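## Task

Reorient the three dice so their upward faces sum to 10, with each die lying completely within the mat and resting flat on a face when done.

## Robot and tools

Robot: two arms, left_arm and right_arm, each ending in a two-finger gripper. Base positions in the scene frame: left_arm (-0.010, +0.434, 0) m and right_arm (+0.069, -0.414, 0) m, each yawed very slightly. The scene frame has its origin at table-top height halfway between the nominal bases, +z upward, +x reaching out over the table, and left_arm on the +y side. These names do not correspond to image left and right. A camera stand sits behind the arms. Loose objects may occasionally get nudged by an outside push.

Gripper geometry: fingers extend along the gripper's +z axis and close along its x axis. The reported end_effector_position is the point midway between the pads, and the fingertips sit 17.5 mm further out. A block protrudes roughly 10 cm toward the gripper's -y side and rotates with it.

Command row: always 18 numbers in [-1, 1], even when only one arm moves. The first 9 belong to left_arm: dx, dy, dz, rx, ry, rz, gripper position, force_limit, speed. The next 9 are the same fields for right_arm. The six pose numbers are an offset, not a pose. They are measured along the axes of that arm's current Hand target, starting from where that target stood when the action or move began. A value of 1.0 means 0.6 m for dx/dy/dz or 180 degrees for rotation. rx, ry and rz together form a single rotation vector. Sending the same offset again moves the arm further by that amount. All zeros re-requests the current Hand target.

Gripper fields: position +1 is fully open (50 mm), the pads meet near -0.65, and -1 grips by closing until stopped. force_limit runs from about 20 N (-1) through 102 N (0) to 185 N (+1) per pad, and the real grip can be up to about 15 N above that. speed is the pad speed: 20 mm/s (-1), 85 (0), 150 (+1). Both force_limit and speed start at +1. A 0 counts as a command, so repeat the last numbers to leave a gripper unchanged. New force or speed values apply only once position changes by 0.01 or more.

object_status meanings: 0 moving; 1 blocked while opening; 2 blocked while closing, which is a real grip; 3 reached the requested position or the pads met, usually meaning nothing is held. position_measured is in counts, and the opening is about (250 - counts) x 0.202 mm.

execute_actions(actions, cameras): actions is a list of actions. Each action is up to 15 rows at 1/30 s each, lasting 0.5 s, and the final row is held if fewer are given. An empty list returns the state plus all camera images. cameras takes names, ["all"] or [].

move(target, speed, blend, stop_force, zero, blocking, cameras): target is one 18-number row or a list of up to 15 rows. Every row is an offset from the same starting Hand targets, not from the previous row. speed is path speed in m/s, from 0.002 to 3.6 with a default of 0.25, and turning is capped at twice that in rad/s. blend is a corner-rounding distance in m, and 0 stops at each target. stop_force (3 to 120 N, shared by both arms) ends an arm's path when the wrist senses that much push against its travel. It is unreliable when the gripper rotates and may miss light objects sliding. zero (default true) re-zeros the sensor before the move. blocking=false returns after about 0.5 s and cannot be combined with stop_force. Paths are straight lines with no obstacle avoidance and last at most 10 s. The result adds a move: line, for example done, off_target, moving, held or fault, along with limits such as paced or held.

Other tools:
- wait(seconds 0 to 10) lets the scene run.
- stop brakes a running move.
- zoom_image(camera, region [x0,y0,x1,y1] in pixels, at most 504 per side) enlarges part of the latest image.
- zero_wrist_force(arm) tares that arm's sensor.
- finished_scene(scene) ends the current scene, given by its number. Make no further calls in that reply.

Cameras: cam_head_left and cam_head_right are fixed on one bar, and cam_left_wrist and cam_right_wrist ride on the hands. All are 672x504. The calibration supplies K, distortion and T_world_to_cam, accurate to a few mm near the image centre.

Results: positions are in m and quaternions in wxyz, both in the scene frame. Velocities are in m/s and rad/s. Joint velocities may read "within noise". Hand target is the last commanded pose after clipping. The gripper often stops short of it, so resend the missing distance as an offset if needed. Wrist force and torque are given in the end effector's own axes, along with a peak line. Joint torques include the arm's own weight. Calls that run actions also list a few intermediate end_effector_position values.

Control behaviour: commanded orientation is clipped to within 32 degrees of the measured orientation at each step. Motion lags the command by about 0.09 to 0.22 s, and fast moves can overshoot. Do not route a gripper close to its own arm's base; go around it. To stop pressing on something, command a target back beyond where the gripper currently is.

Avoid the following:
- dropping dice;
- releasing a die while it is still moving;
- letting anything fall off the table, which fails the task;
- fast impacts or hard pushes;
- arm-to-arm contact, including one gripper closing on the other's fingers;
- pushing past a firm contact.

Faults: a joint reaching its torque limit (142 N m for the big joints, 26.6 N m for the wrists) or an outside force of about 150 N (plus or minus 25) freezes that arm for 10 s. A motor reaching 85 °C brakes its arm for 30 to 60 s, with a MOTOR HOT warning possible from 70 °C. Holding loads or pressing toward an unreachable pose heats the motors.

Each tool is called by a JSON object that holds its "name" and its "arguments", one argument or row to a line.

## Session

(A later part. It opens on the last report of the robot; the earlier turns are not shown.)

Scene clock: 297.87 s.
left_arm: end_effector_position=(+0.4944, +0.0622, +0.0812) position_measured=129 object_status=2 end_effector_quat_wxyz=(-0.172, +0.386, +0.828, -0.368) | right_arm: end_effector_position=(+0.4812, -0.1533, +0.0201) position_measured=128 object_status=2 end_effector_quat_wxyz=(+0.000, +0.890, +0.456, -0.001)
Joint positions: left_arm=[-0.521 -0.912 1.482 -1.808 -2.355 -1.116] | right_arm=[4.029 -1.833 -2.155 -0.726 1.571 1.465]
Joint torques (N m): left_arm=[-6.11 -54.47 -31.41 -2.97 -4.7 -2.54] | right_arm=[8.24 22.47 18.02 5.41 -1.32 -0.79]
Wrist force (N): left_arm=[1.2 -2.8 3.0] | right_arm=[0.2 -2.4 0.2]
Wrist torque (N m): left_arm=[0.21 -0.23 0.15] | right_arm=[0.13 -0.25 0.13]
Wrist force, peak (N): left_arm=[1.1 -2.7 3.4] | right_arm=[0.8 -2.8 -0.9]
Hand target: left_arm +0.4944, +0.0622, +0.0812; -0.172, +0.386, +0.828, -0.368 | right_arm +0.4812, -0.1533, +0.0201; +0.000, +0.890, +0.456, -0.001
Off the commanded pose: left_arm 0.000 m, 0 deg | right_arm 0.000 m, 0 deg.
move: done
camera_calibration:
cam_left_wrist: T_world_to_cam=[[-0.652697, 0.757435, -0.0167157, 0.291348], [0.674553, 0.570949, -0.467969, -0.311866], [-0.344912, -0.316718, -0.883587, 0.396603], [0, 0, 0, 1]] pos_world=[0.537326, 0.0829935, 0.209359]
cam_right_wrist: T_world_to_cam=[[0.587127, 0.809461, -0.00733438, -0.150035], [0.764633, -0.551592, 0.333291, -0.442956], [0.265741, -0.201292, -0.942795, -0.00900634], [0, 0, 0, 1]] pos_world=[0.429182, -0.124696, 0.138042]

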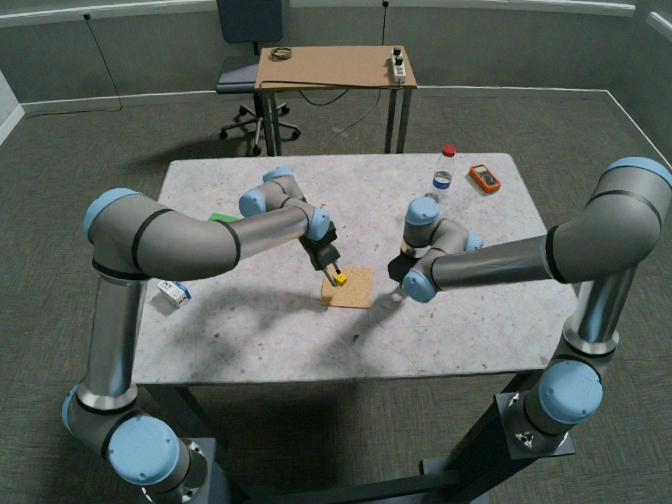

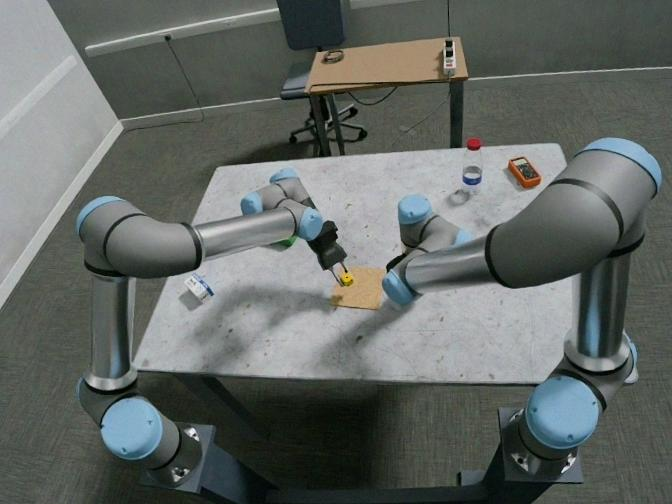

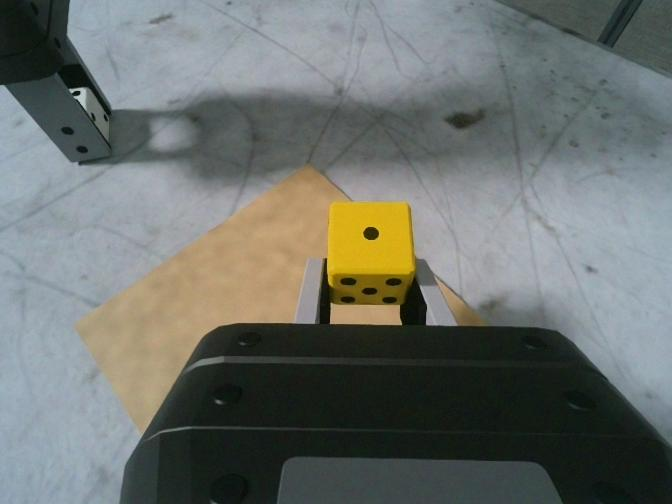

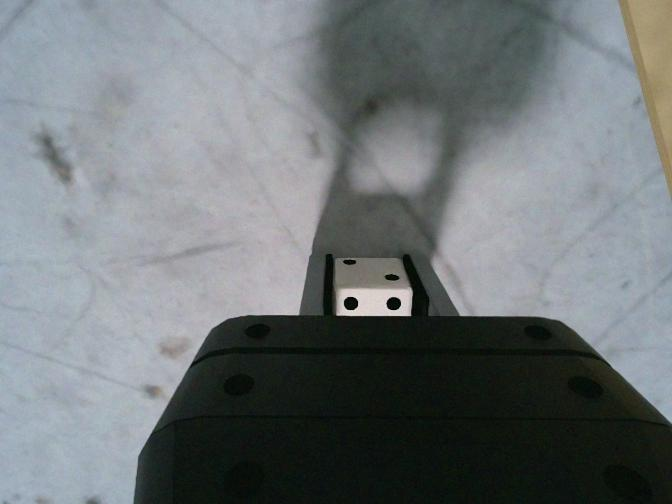

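{"name": "move", "arguments": {
  "target": [
    [0,0.0124,0.0111,0,0,0,-1,-0.9,-0.5,0,0,-0.1,0,0,0,-1,-0.9,-0.5],
    [0,0.0223,0.02,0,0,0,-1,-0.9,-0.5,0.1138,-0.1356,-0.1667,0,0,0,-1,-0.9,-0.5]
  ],
  "speed": 0.25,
  "blend": 0.02
}}

{"name": "move", "arguments": {
  "target": [0,0.03,0.027,0,0,0,-1,-0.9,-0.5,0,0,0,0,0,0,-1,-0.9,-0.5],
  "speed": 0.006,
  "stop_force": 3,
  "cameras": ["all"]
}}

Scene clock: 310.63 s.
left_arm: end_effector_position=(+0.4944, +0.0623, +0.0631) position_measured=129 object_status=2 end_effector_quat_wxyz=(-0.172, +0.386, +0.828, -0.368) | right_arm: end_effector_position=(+0.4552, -0.0504, +0.1200) position_measured=128 object_status=2 end_effector_quat_wxyz=(+0.000, +0.890, +0.456, -0.001)
Joint positions: left_arm=[-0.521 -0.889 1.495 -1.844 -2.355 -1.116] | right_arm=[4.198 -1.755 -1.925 -1.034 1.571 1.633]
Joint torques (N m): left_arm=[4.9 -54.62 -23.21 -0.42 -1.86 1.92] | right_arm=[8.57 31.5 28.33 3.64 -2.1 1.63]
Wrist force (N): left_arm=[1.0 -2.8 3.3] | right_arm=[0.1 -2.4 -0.2]
Wrist torque (N m): left_arm=[0.21 -0.22 0.15] | right_arm=[0.08 -0.22 0.12]
Wrist force, peak (N): left_arm=[1.0 -2.8 3.3] | right_arm=[1.9 -6.3 -1.0]
Hand target: left_arm +0.4945, +0.0623, +0.0632; -0.172, +0.386, +0.828, -0.368 | right_arm +0.4552, -0.0503, +0.1200; +0.000, +0.890, +0.456, -0.001
Off the commanded pose: left_arm 0.000 m, 0 deg | right_arm 0.000 m, 0 deg.
move: done

Scene clock: 315.33 s.
left_arm: end_effector_position=(+0.4945, +0.0623, +0.0419) position_measured=129 object_status=2 end_effector_quat_wxyz=(-0.172, +0.386, +0.828, -0.368) | right_arm: end_effector_position=(+0.4552, -0.0503, +0.1200) position_measured=128 object_status=2 end_effector_quat_wxyz=(+0.000, +0.890, +0.456, -0.001)
Joint positions: left_arm=[-0.521 -0.859 1.507 -1.885 -2.355 -1.116] | right_arm=[4.198 -1.755 -1.925 -1.034 1.571 1.633]
Joint torques (N m): left_arm=[2.86 -53.65 -27.46 -0.21 0.41 1.92] | right_arm=[8.39 24.98 28.57 0.06 -2.03 1.49]
Wrist force (N): left_arm=[3.0 -5.5 0.8] | right_arm=[0.0 -2.4 0.0]
Wrist torque (N m): left_arm=[0.21 -0.25 0.15] | right_arm=[0.08 -0.21 0.06]
Wrist force, peak (N): left_arm=[3.7 -9.0 -3.1] | right_arm=[0.0 -2.6 0.0]
Hand target: left_arm +0.4945, +0.0623, +0.0419; -0.172, +0.386, +0.828, -0.368 (not the last commanded pose) | right_arm +0.4552, -0.0503, +0.1200; +0.000, +0.890, +0.456, -0.001
Off the commanded pose: left_arm 0.003 m, 0 deg | right_arm 0.000 m, 0 deg.
move: contact (left_arm)
camera_calibration:
cam_left_wrist: T_world_to_cam=[[-0.652697, 0.757435, -0.0167157, 0.290616], [0.674553, 0.570949, -0.467969, -0.330315], [-0.344912, -0.316718, -0.883587, 0.36191], [0, 0, 0, 1]] pos_world=[0.537326, 0.0830935, 0.170059]
cam_right_wrist: T_world_to_cam=[[0.587111, 0.809474, -0.00727923, -0.217498], [0.764613, -0.551576, 0.333363, -0.399544], [0.265833, -0.201287, -0.94277, 0.112893], [0, 0, 0, 1]] pos_world=[0.403182, -0.021596, 0.238042]

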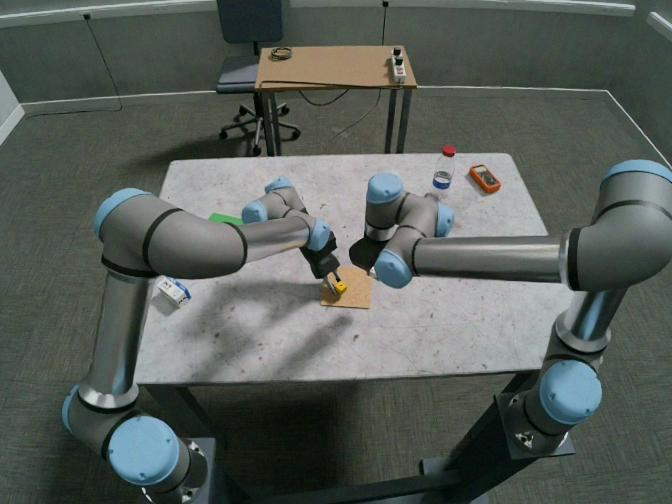

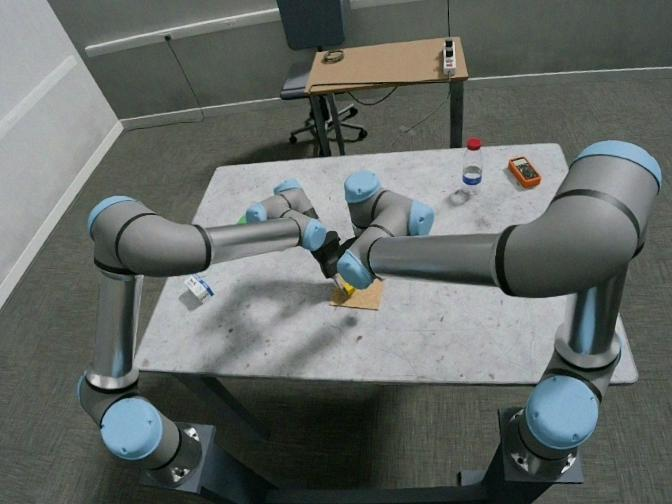

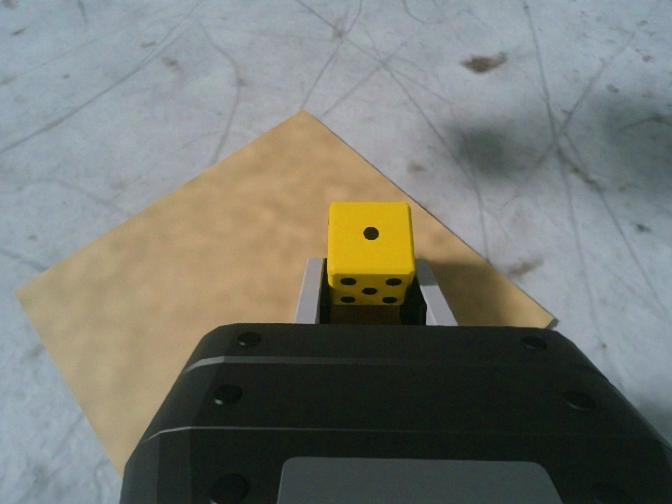

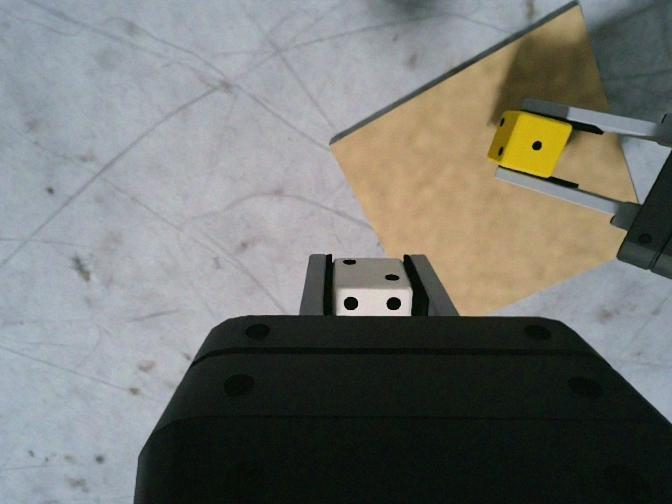

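{"name": "move", "arguments": {
  "target": [
    [0,0,0,0,0,0,1,-0.9,-0.5,0,0,0,0,0,0,-1,-0.9,-0.5],
    [0,0,-0.15,0,0,0,1,-0.9,-0.5,0,0,0,0,0,0,-1,-0.9,-0.5],
    [0.128,0.072,-0.23,0,0,0,1,-0.9,-0.5,0.0555,-0.0548,0.1417,0,0,0,-1,-0.9,-0.5]
  ],
  "speed": [0.1,0.3,0.3],
  "blend": [0,0.02,0],
  "cameras": ["all"]
}}

{"name": "move", "arguments": {
  "target": [0,0,0,0,0,0,1,-0.9,-0.5,0,0,0.04,0,0,0,-1,-0.9,-0.5],
  "speed": 0.006,
  "stop_force": 3
}}

Scene clock: 335.43 s.
left_arm: end_effector_position=(+0.5457, +0.2055, +0.1023) position_measured=3 object_status=3 end_effector_quat_wxyz=(-0.172, +0.386, +0.828, -0.368) | right_arm: end_effector_position=(+0.4479, -0.0042, +0.0350) position_measured=128 object_status=2 end_effector_quat_wxyz=(+0.000, +0.890, +0.456, -0.001)
Joint positions: left_arm=[-0.302 -0.913 1.372 -1.515 -2.264 -0.846] | right_arm=[4.254 -1.94 -1.942 -0.832 1.571 1.69]
Joint torques (N m): left_arm=[6.43 -42.02 -26.79 -1.41 -2.92 1.65] | right_arm=[-0.7 29.17 14.34 5.97 0.06 -0.2]
Wrist force (N): left_arm=[1.0 -3.0 3.2] | right_arm=[-0.1 -2.3 0.3]
Wrist torque (N m): left_arm=[0.18 -0.23 0.31] | right_arm=[0.08 -0.17 0.14]
Wrist force, peak (N): left_arm=[1.1 -2.9 6.9] | right_arm=[1.4 -4.8 2.9]
Hand target: left_arm +0.5457, +0.2056, +0.1022; -0.172, +0.386, +0.828, -0.368 | right_arm +0.4479, -0.0041, +0.0350; +0.000, +0.890, +0.456, -0.001
Off the commanded pose: left_arm 0.000 m, 0 deg | right_arm 0.000 m, 0 deg.
move: done
camera_calibration:
cam_left_wrist: T_world_to_cam=[[-0.652792, 0.757355, -0.01665, 0.216638], [0.674462, 0.571055, -0.467971, -0.418317], [-0.344912, -0.316717, -0.883587, 0.478291], [0, 0, 0, 1]] pos_world=[0.588526, 0.226294, 0.230459]
cam_right_wrist: T_world_to_cam=[[0.587059, 0.809509, -0.00751345, -0.251093], [0.76472, -0.551484, 0.33327, -0.340196], [0.265642, -0.201395, -0.942801, 0.0439654], [0, 0, 0, 1]] pos_world=[0.395882, 0.0245043, 0.152941]

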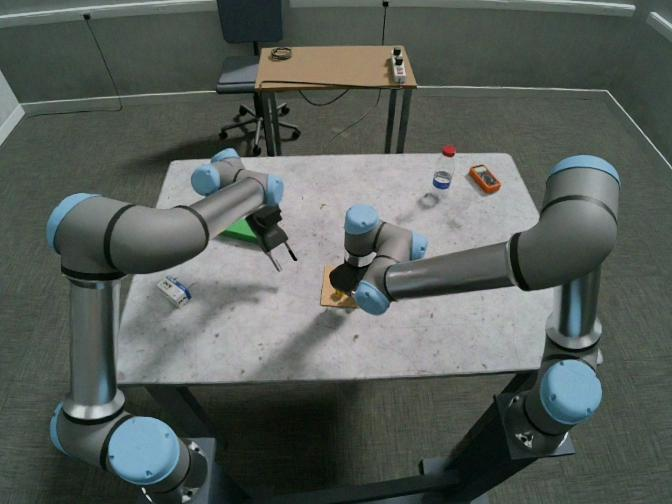

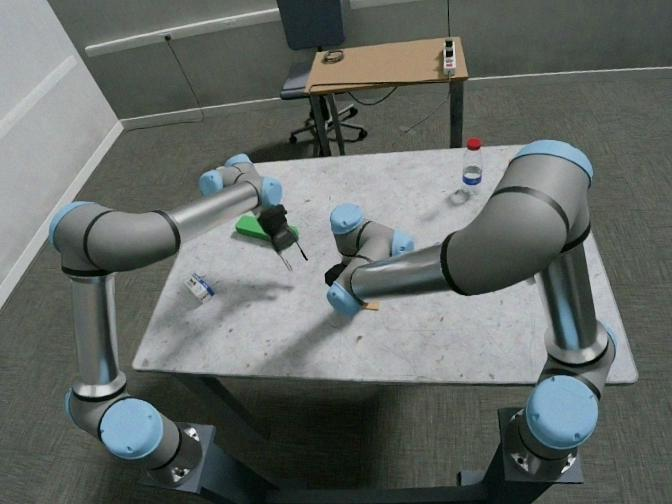

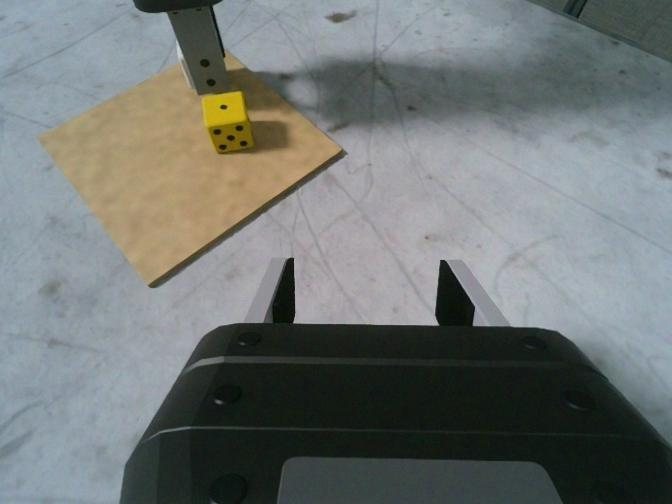

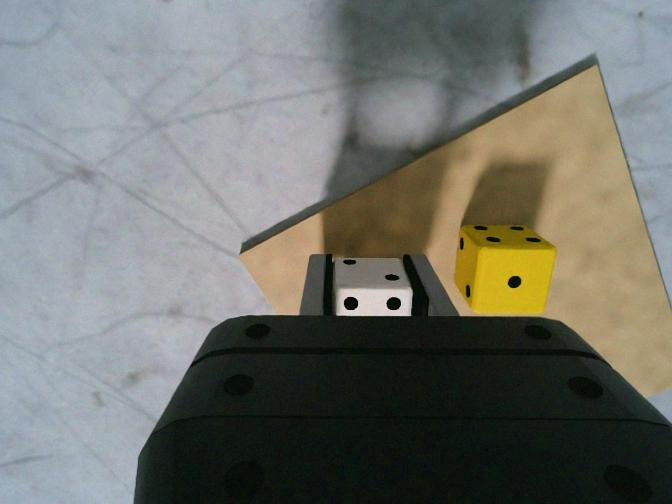

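Scene clock: 338.30 s.
left_arm: end_effector_position=(+0.5457, +0.2056, +0.1022) position_measured=3 object_status=3 end_effector_quat_wxyz=(-0.172, +0.386, +0.828, -0.368) | right_arm: end_effector_position=(+0.4479, -0.0041, +0.0239) position_measured=128 object_status=2 end_effector_quat_wxyz=(+0.000, +0.890, +0.456, -0.001)
Joint positions: left_arm=[-0.302 -0.913 1.372 -1.515 -2.264 -0.846] | right_arm=[4.254 -1.96 -1.951 -0.804 1.571 1.69]
Joint torques (N m): left_arm=[7.01 -37.59 -17.44 -0.16 0.85 2.47] | right_arm=[6.88 40.27 23.97 -0.09 -1.96 1.69]
Wrist force (N): left_arm=[1.3 -3.0 3.0] | right_arm=[0.5 -2.7 -3.8]
Wrist torque (N m): left_arm=[0.17 -0.28 0.29] | right_arm=[0.02 -0.21 0.13]
Wrist force, peak (N): left_arm=[1.3 -3.3 3.3] | right_arm=[-4.0 -2.4 -12.1]
Hand target: left_arm +0.5457, +0.2056, +0.1022; -0.172, +0.386, +0.828, -0.368 | right_arm +0.4479, -0.0041, +0.0239; +0.000, +0.890, +0.456, -0.001 (not the last commanded pose)
Off the commanded pose: left_arm 0.000 m, 0 deg | right_arm 0.013 m, 0 deg.
move: contact (right_arm)

{"name": "move", "arguments": {
  "target": [
    [0,0,0,0,0,0,1,-0.9,-0.5,0,0,0,0,0,0,0.32,-0.9,-0.5],
    [0,0,0,0,0,0,1,-0.9,-0.5,0,0,-0.1267,0,0,0,0.32,-0.9,-0.5],
    [0,0,0,0,0,0,1,-0.9,-0.5,-0.1228,0.4565,-0.0933,0,0,0.1206,1,-0.9,-0.5]
  ],
  "speed": [0.1,0.25,0.4],
  "blend": [0,0.03,0],
  "cameras": ["all"]
}}

Scene clock: 366.40 s.
left_arm: end_effector_position=(+0.5457, +0.2056, +0.1022) position_measured=3 object_status=3 end_effector_quat_wxyz=(-0.172, +0.386, +0.828, -0.368) | right_arm: end_effector_position=(+0.6271, -0.2239, +0.0800) position_measured=3 object_status=0 end_effector_quat_wxyz=(+0.000, +0.960, +0.280, -0.001)
Joint positions: left_arm=[-0.302 -0.913 1.372 -1.515 -2.264 -0.846] | right_arm=[3.745 -1.934 -1.805 -0.975 1.57 1.56]
Joint torques (N m): left_arm=[6.6 -37.59 -17.35 -0.12 0.82 2.47] | right_arm=[-8.38 28.69 28.29 5.72 1.57 -1.23]
Wrist force (N): left_arm=[1.0 -3.2 3.2] | right_arm=[0.0 -2.4 0.0]
Wrist torque (N m): left_arm=[0.15 -0.23 0.30] | right_arm=[0.09 -0.18 -0.06]
Wrist force, peak (N): left_arm=[1.1 -3.4 3.2] | right_arm=[1.0 -6.7 -1.8]
Hand target: left_arm +0.5457, +0.2056, +0.1022; -0.172, +0.386, +0.828, -0.368 | right_arm +0.6271, -0.2239, +0.0800; +0.000, +0.960, +0.280, -0.001
Off the commanded pose: left_arm 0.000 m, 0 deg | right_arm 0.000 m, 0 deg.
move: done
camera_calibration:
cam_left_wrist: T_world_to_cam=[[-0.652697, 0.757435, -0.0167157, 0.216501], [0.674553, 0.570949, -0.467969, -0.41845], [-0.344912, -0.316718, -0.883587, 0.478235], [0, 0, 0, 1]] pos_world=[0.588526, 0.226394, 0.230359]
cam_right_wrist: T_world_to_cam=[[0.844867, 0.534928, -0.00712432, -0.401333], [0.506261, -0.795144, 0.333834, -0.506022], [0.172912, -0.285652, -0.942605, 0.0338164], [0, 0, 0, 1]] pos_world=[0.589405, -0.178016, 0.197943]

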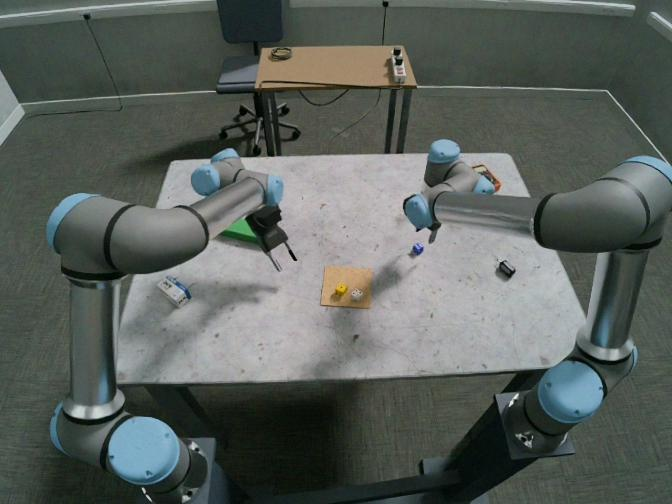

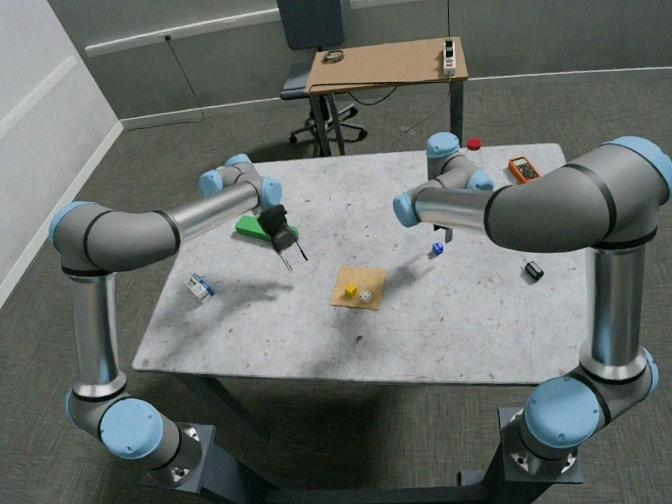

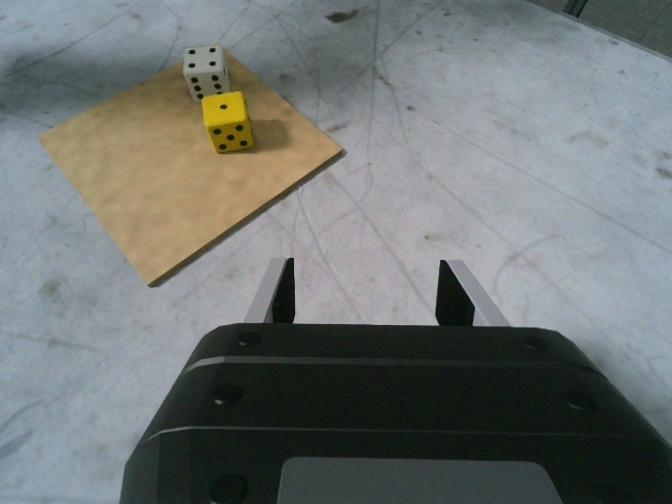

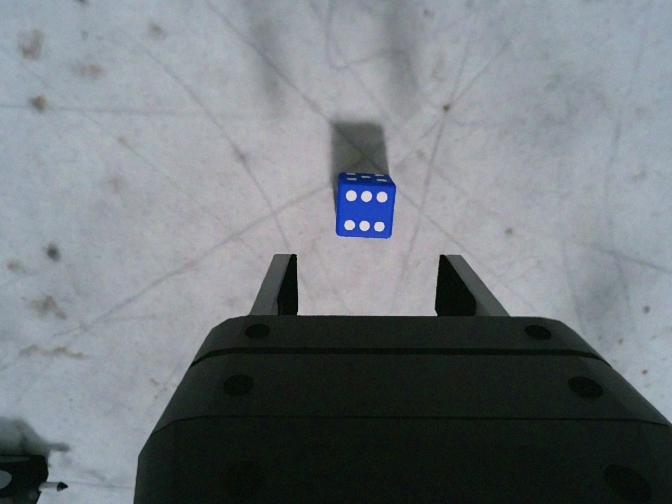

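{"name": "zoom_image", "arguments": {
  "camera": "cam_right_wrist",
  "region": [320, 160, 410, 250]
}}

Scaled by 5.600 from the camera's 672x504 image, which has a finer 960x720 frame.

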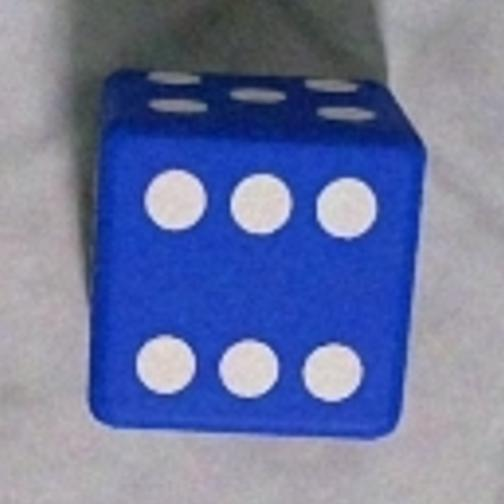

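{"name": "move", "arguments": {
  "target": [
    [0,0,0,0,0,0,1,-0.9,-0.5,0.0052,-0.1005,0.0315,-0.2222,-0.0058,0.016,1,-0.9,-0.5],
    [0,0,0,0,0,0,1,-0.9,-0.5,0.0023,-0.047,0.0945,-0.2222,-0.0058,0.016,1,-0.9,-0.5],
    [0,0,0,0,0,0,1,-0.9,-0.5,0.0023,-0.047,0.0945,-0.2222,-0.0058,0.016,-1,-0.9,-0.5],
    [0,0,0,0,0,0,1,-0.9,-0.5,0.0023,-0.047,-0.005,-0.2222,-0.0058,0.016,-1,-0.9,-0.5],
    [0,0,0,0,0,0,1,-0.9,-0.5,0.0395,-0.388,0.04,0.2591,0.0755,0.1696,-1,-0.9,-0.5]
  ],
  "speed": [0.4,0.2,0.2,0.3,0.4],
  "blend": [0.01,0,0,0.02,0],
  "cameras": ["all"]
}}

Scene clock: 396.97 s.
left_arm: end_effector_position=(+0.5457, +0.2056, +0.1022) position_measured=3 object_status=3 end_effector_quat_wxyz=(-0.172, +0.386, +0.828, -0.368) | right_arm: end_effector_position=(+0.5219, -0.0150, +0.0558) position_measured=128 object_status=2 end_effector_quat_wxyz=(-0.406, +0.914, +0.000, +0.000) end_effector_velocity=(+0.000, +0.001, +0.001) end_effector_angular_velocity=(+0.005, +0.000, -0.001)
Joint positions: left_arm=[-0.302 -0.913 1.372 -1.515 -2.264 -0.846] | right_arm=[3.887 -2.128 -2.124 0.157 2.175 2.467]
Joint velocities: left_arm=[within noise] | right_arm=[0 -0.002 0 0.007 0.003 0.004]
Joint torques (N m): left_arm=[6.29 -37.54 -17.87 -0.26 0.73 2.49] | right_arm=[10.05 29.2 19.76 6.27 3.63 1.79]
Wrist force (N): left_arm=[1.2 -3.1 3.1] | right_arm=[0.4 -4.7 0.5]
Wrist torque (N m): left_arm=[0.16 -0.27 0.30] | right_arm=[0.06 -0.27 0.19]
Wrist force, peak (N): left_arm=[1.2 -3.2 3.2] | right_arm=[0.5 -5.1 0.1]
Hand target: left_arm +0.5457, +0.2056, +0.1022; -0.172, +0.386, +0.828, -0.368 | right_arm +0.5219, -0.0149, +0.0558; -0.406, +0.914, +0.000, +0.000
Off the commanded pose: left_arm 0.000 m, 0 deg | right_arm 0.000 m, 0 deg.
move: done
camera_calibration:
cam_left_wrist: T_world_to_cam=[[-0.652697, 0.757435, -0.0167157, 0.216501], [0.674553, 0.570949, -0.467969, -0.41845], [-0.344912, -0.316718, -0.883587, 0.478235], [0, 0, 0, 1]] pos_world=[0.588526, 0.226394, 0.230359]
cam_right_wrist: T_world_to_cam=[[0.999971, 0.00310577, -0.00691412, -0.513293], [-0.000558308, -0.879538, -0.475829, 0.029949], [-0.00755904, 0.475819, -0.879511, 0.190948], [0, 0, 0, 1]] pos_world=[0.514739, -0.0629212, 0.178643]

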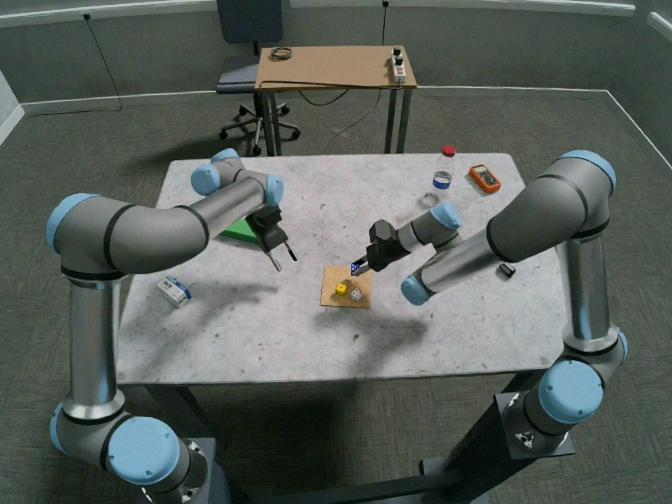

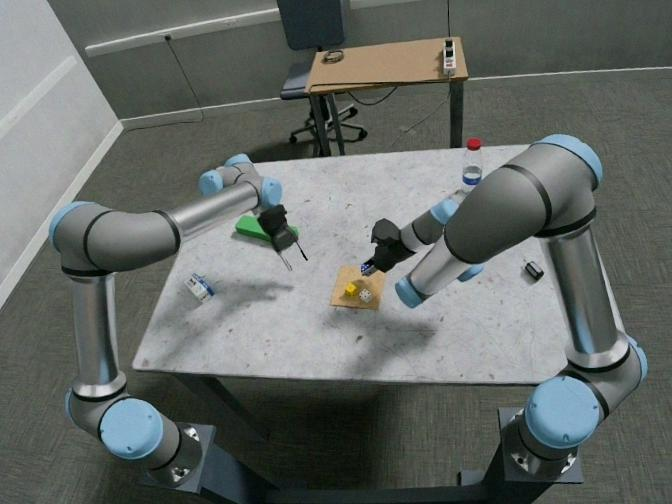

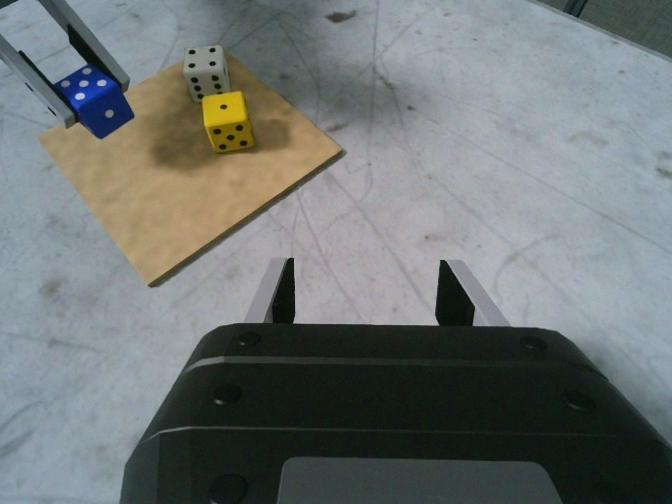

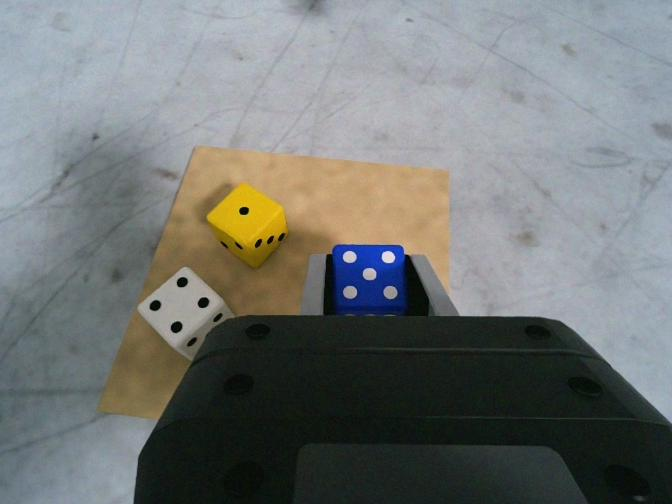

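{"name": "move", "arguments": {
  "target": [0,0,0,0,0,0,1,-0.9,-0.5,0,0.0272,0.0245,0,0,0,-1,-0.9,-0.5],
  "speed": 0.1
}}

{"name": "move", "arguments": {
  "target": [0,0,0,0,0,0,1,-0.9,-0.5,0,0.02,0.018,0,0,0,-1,-0.9,-0.5],
  "speed": 0.006,
  "stop_force": 3
}}

{"name": "move", "arguments": {
  "target": [
    [0,0,0,0,0,0,1,-0.9,-0.5,0,0,0,0,0,0,0.5,-0.9,-0.5],
    [0,0,0,0,0,0,1,-0.9,-0.5,0,0,-0.2,0,0,0,0.5,-0.9,-0.5]
  ],
  "speed": 0.25,
  "cameras": ["all"]
}}

Scene clock: 408.83 s.
left_arm: end_effector_position=(+0.5457, +0.2056, +0.1022) position_measured=3 object_status=3 end_effector_quat_wxyz=(-0.172, +0.386, +0.828, -0.368) | right_arm: end_effector_position=(+0.5219, -0.0150, +0.0339) position_measured=128 object_status=2 end_effector_quat_wxyz=(-0.406, +0.914, +0.000, +0.000)
Joint positions: left_arm=[-0.302 -0.913 1.372 -1.515 -2.264 -0.846] | right_arm=[3.887 -2.183 -2.124 0.212 2.176 2.467]
Joint torques (N m): left_arm=[5.98 -37.68 -17.34 -0.25 0.69 2.38] | right_arm=[-1.47 43.7 18.4 0.88 3.54 0.4]
Wrist force (N): left_arm=[1.1 -3.0 3.1] | right_arm=[0.4 -4.4 0.5]
Wrist torque (N m): left_arm=[0.17 -0.26 0.30] | right_arm=[0.11 -0.27 0.16]
Wrist force, peak (N): left_arm=[1.1 -3.2 3.2] | right_arm=[0.3 -5.6 -0.2]
Hand target: left_arm +0.5457, +0.2056, +0.1022; -0.172, +0.386, +0.828, -0.368 | right_arm +0.5219, -0.0150, +0.0338; -0.406, +0.914, +0.000, +0.000
Off the commanded pose: left_arm 0.000 m, 0 deg | right_arm 0.000 m, 0 deg.
move: done

Scene clock: 410.27 s.
left_arm: end_effector_position=(+0.5457, +0.2056, +0.1022) position_measured=3 object_status=3 end_effector_quat_wxyz=(-0.172, +0.386, +0.828, -0.368) | right_arm: end_effector_position=(+0.5219, -0.0150, +0.0297) position_measured=128 object_status=2 end_effector_quat_wxyz=(-0.406, +0.914, +0.000, +0.000)
Joint positions: left_arm=[-0.302 -0.913 1.372 -1.515 -2.264 -0.846] | right_arm=[3.887 -2.194 -2.123 0.222 2.176 2.467]
Joint torques (N m): left_arm=[5.63 -37.9 -17.46 -0.24 0.7 2.43] | right_arm=[-6.01 43.17 9.21 0.58 0.22 1.52]
Wrist force (N): left_arm=[1.0 -3.0 3.1] | right_arm=[0.5 -6.4 -0.4]
Wrist torque (N m): left_arm=[0.17 -0.24 0.30] | right_arm=[0.06 -0.24 0.16]
Wrist force, peak (N): left_arm=[1.2 -3.2 3.2] | right_arm=[-0.3 -8.4 -4.3]
Hand target: left_arm +0.5457, +0.2056, +0.1022; -0.172, +0.386, +0.828, -0.368 | right_arm +0.5219, -0.0150, +0.0297; -0.406, +0.914, +0.000, +0.000 (not the last commanded pose)
Off the commanded pose: left_arm 0.000 m, 0 deg | right_arm 0.012 m, 0 deg.
move: contact (right_arm)

Scene clock: 411.77 s.
left_arm: end_effector_position=(+0.5457, +0.2056, +0.1022) position_measured=3 object_status=3 end_effector_quat_wxyz=(-0.172, +0.386, +0.828, -0.368) | right_arm: end_effector_position=(+0.5221, -0.1039, +0.1102) position_measured=78 object_status=3 end_effector_quat_wxyz=(-0.406, +0.914, +0.000, +0.000) end_effector_velocity=(+0.000, -0.001, +0.001) end_effector_angular_velocity=(-0.001, -0.001, +0.001)
Joint positions: left_arm=[-0.302 -0.913 1.372 -1.515 -2.264 -0.846] | right_arm=[3.731 -1.922 -2.205 -0.066 2.26 2.303]
Joint velocities: left_arm=[within noise] | right_arm=[-0.001 0.002 0.001 -0.005 0 -0.003]
Joint torques (N m): left_arm=[5.74 -37.65 -17.67 -0.22 0.67 2.46] | right_arm=[-7.76 36.85 12.03 0.8 0.89 -1.42]
Wrist force (N): left_arm=[1.2 -3.1 3.1] | right_arm=[0.2 -4.8 0.0]
Wrist torque (N m): left_arm=[0.15 -0.26 0.30] | right_arm=[0.06 -0.16 0.06]
Wrist force, peak (N): left_arm=[1.0 -3.3 3.1] | right_arm=[0.2 -4.9 3.6]
Hand target: left_arm +0.5457, +0.2056, +0.1022; -0.172, +0.386, +0.828, -0.368 | right_arm +0.5220, -0.1040, +0.1102; -0.406, +0.914, +0.000, +0.000
Off the commanded pose: left_arm 0.000 m, 0 deg | right_arm 0.000 m, 0 deg.
move: done
camera_calibration:
cam_left_wrist: T_world_to_cam=[[-0.652697, 0.757435, -0.0167157, 0.216501], [0.674553, 0.570949, -0.467969, -0.41845], [-0.344912, -0.316718, -0.883587, 0.478235], [0, 0, 0, 1]] pos_world=[0.588526, 0.226394, 0.230359]
cam_right_wrist: T_world_to_cam=[[0.999972, 0.00315024, -0.00677774, -0.512766], [-0.000457641, -0.879325, -0.476222, -0.0223721], [-0.00746004, 0.476212, -0.879299, 0.281101], [0, 0, 0, 1]] pos_world=[0.514839, -0.151921, 0.233042]

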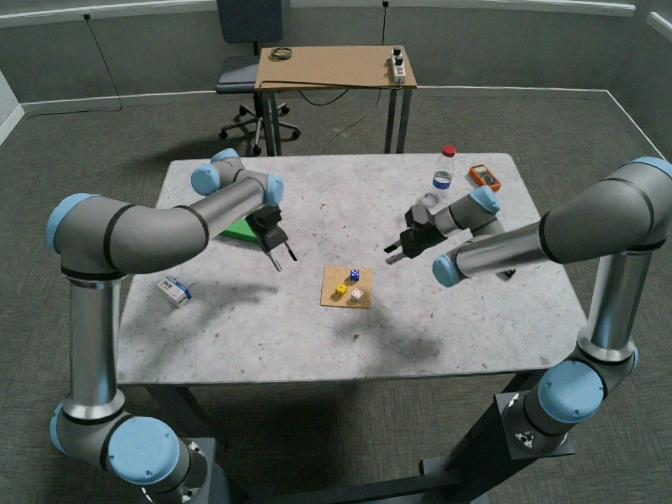

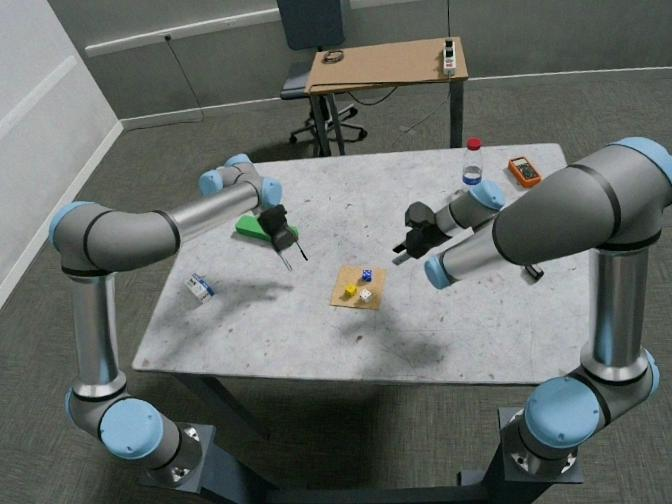

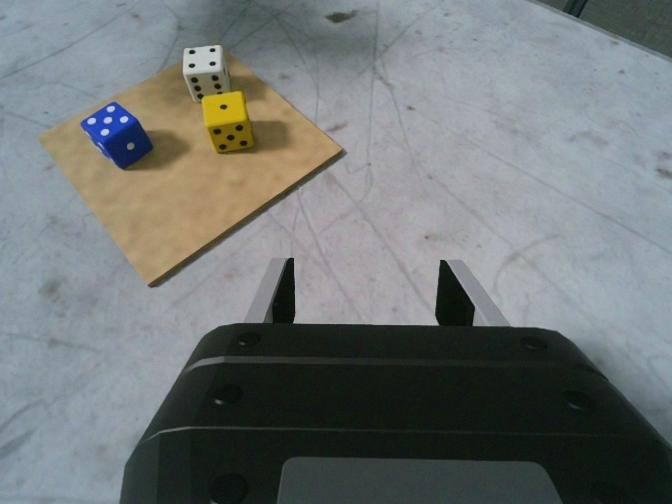

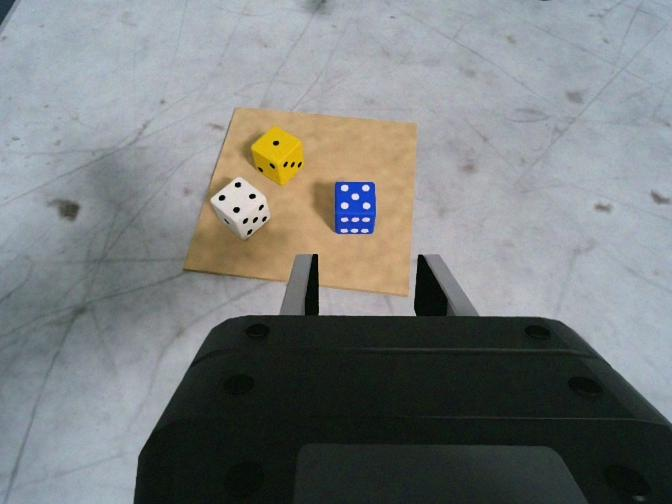

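{"name": "finished_scene", "arguments": {
  "scene": 1
}}

The scene is finished: the task was done.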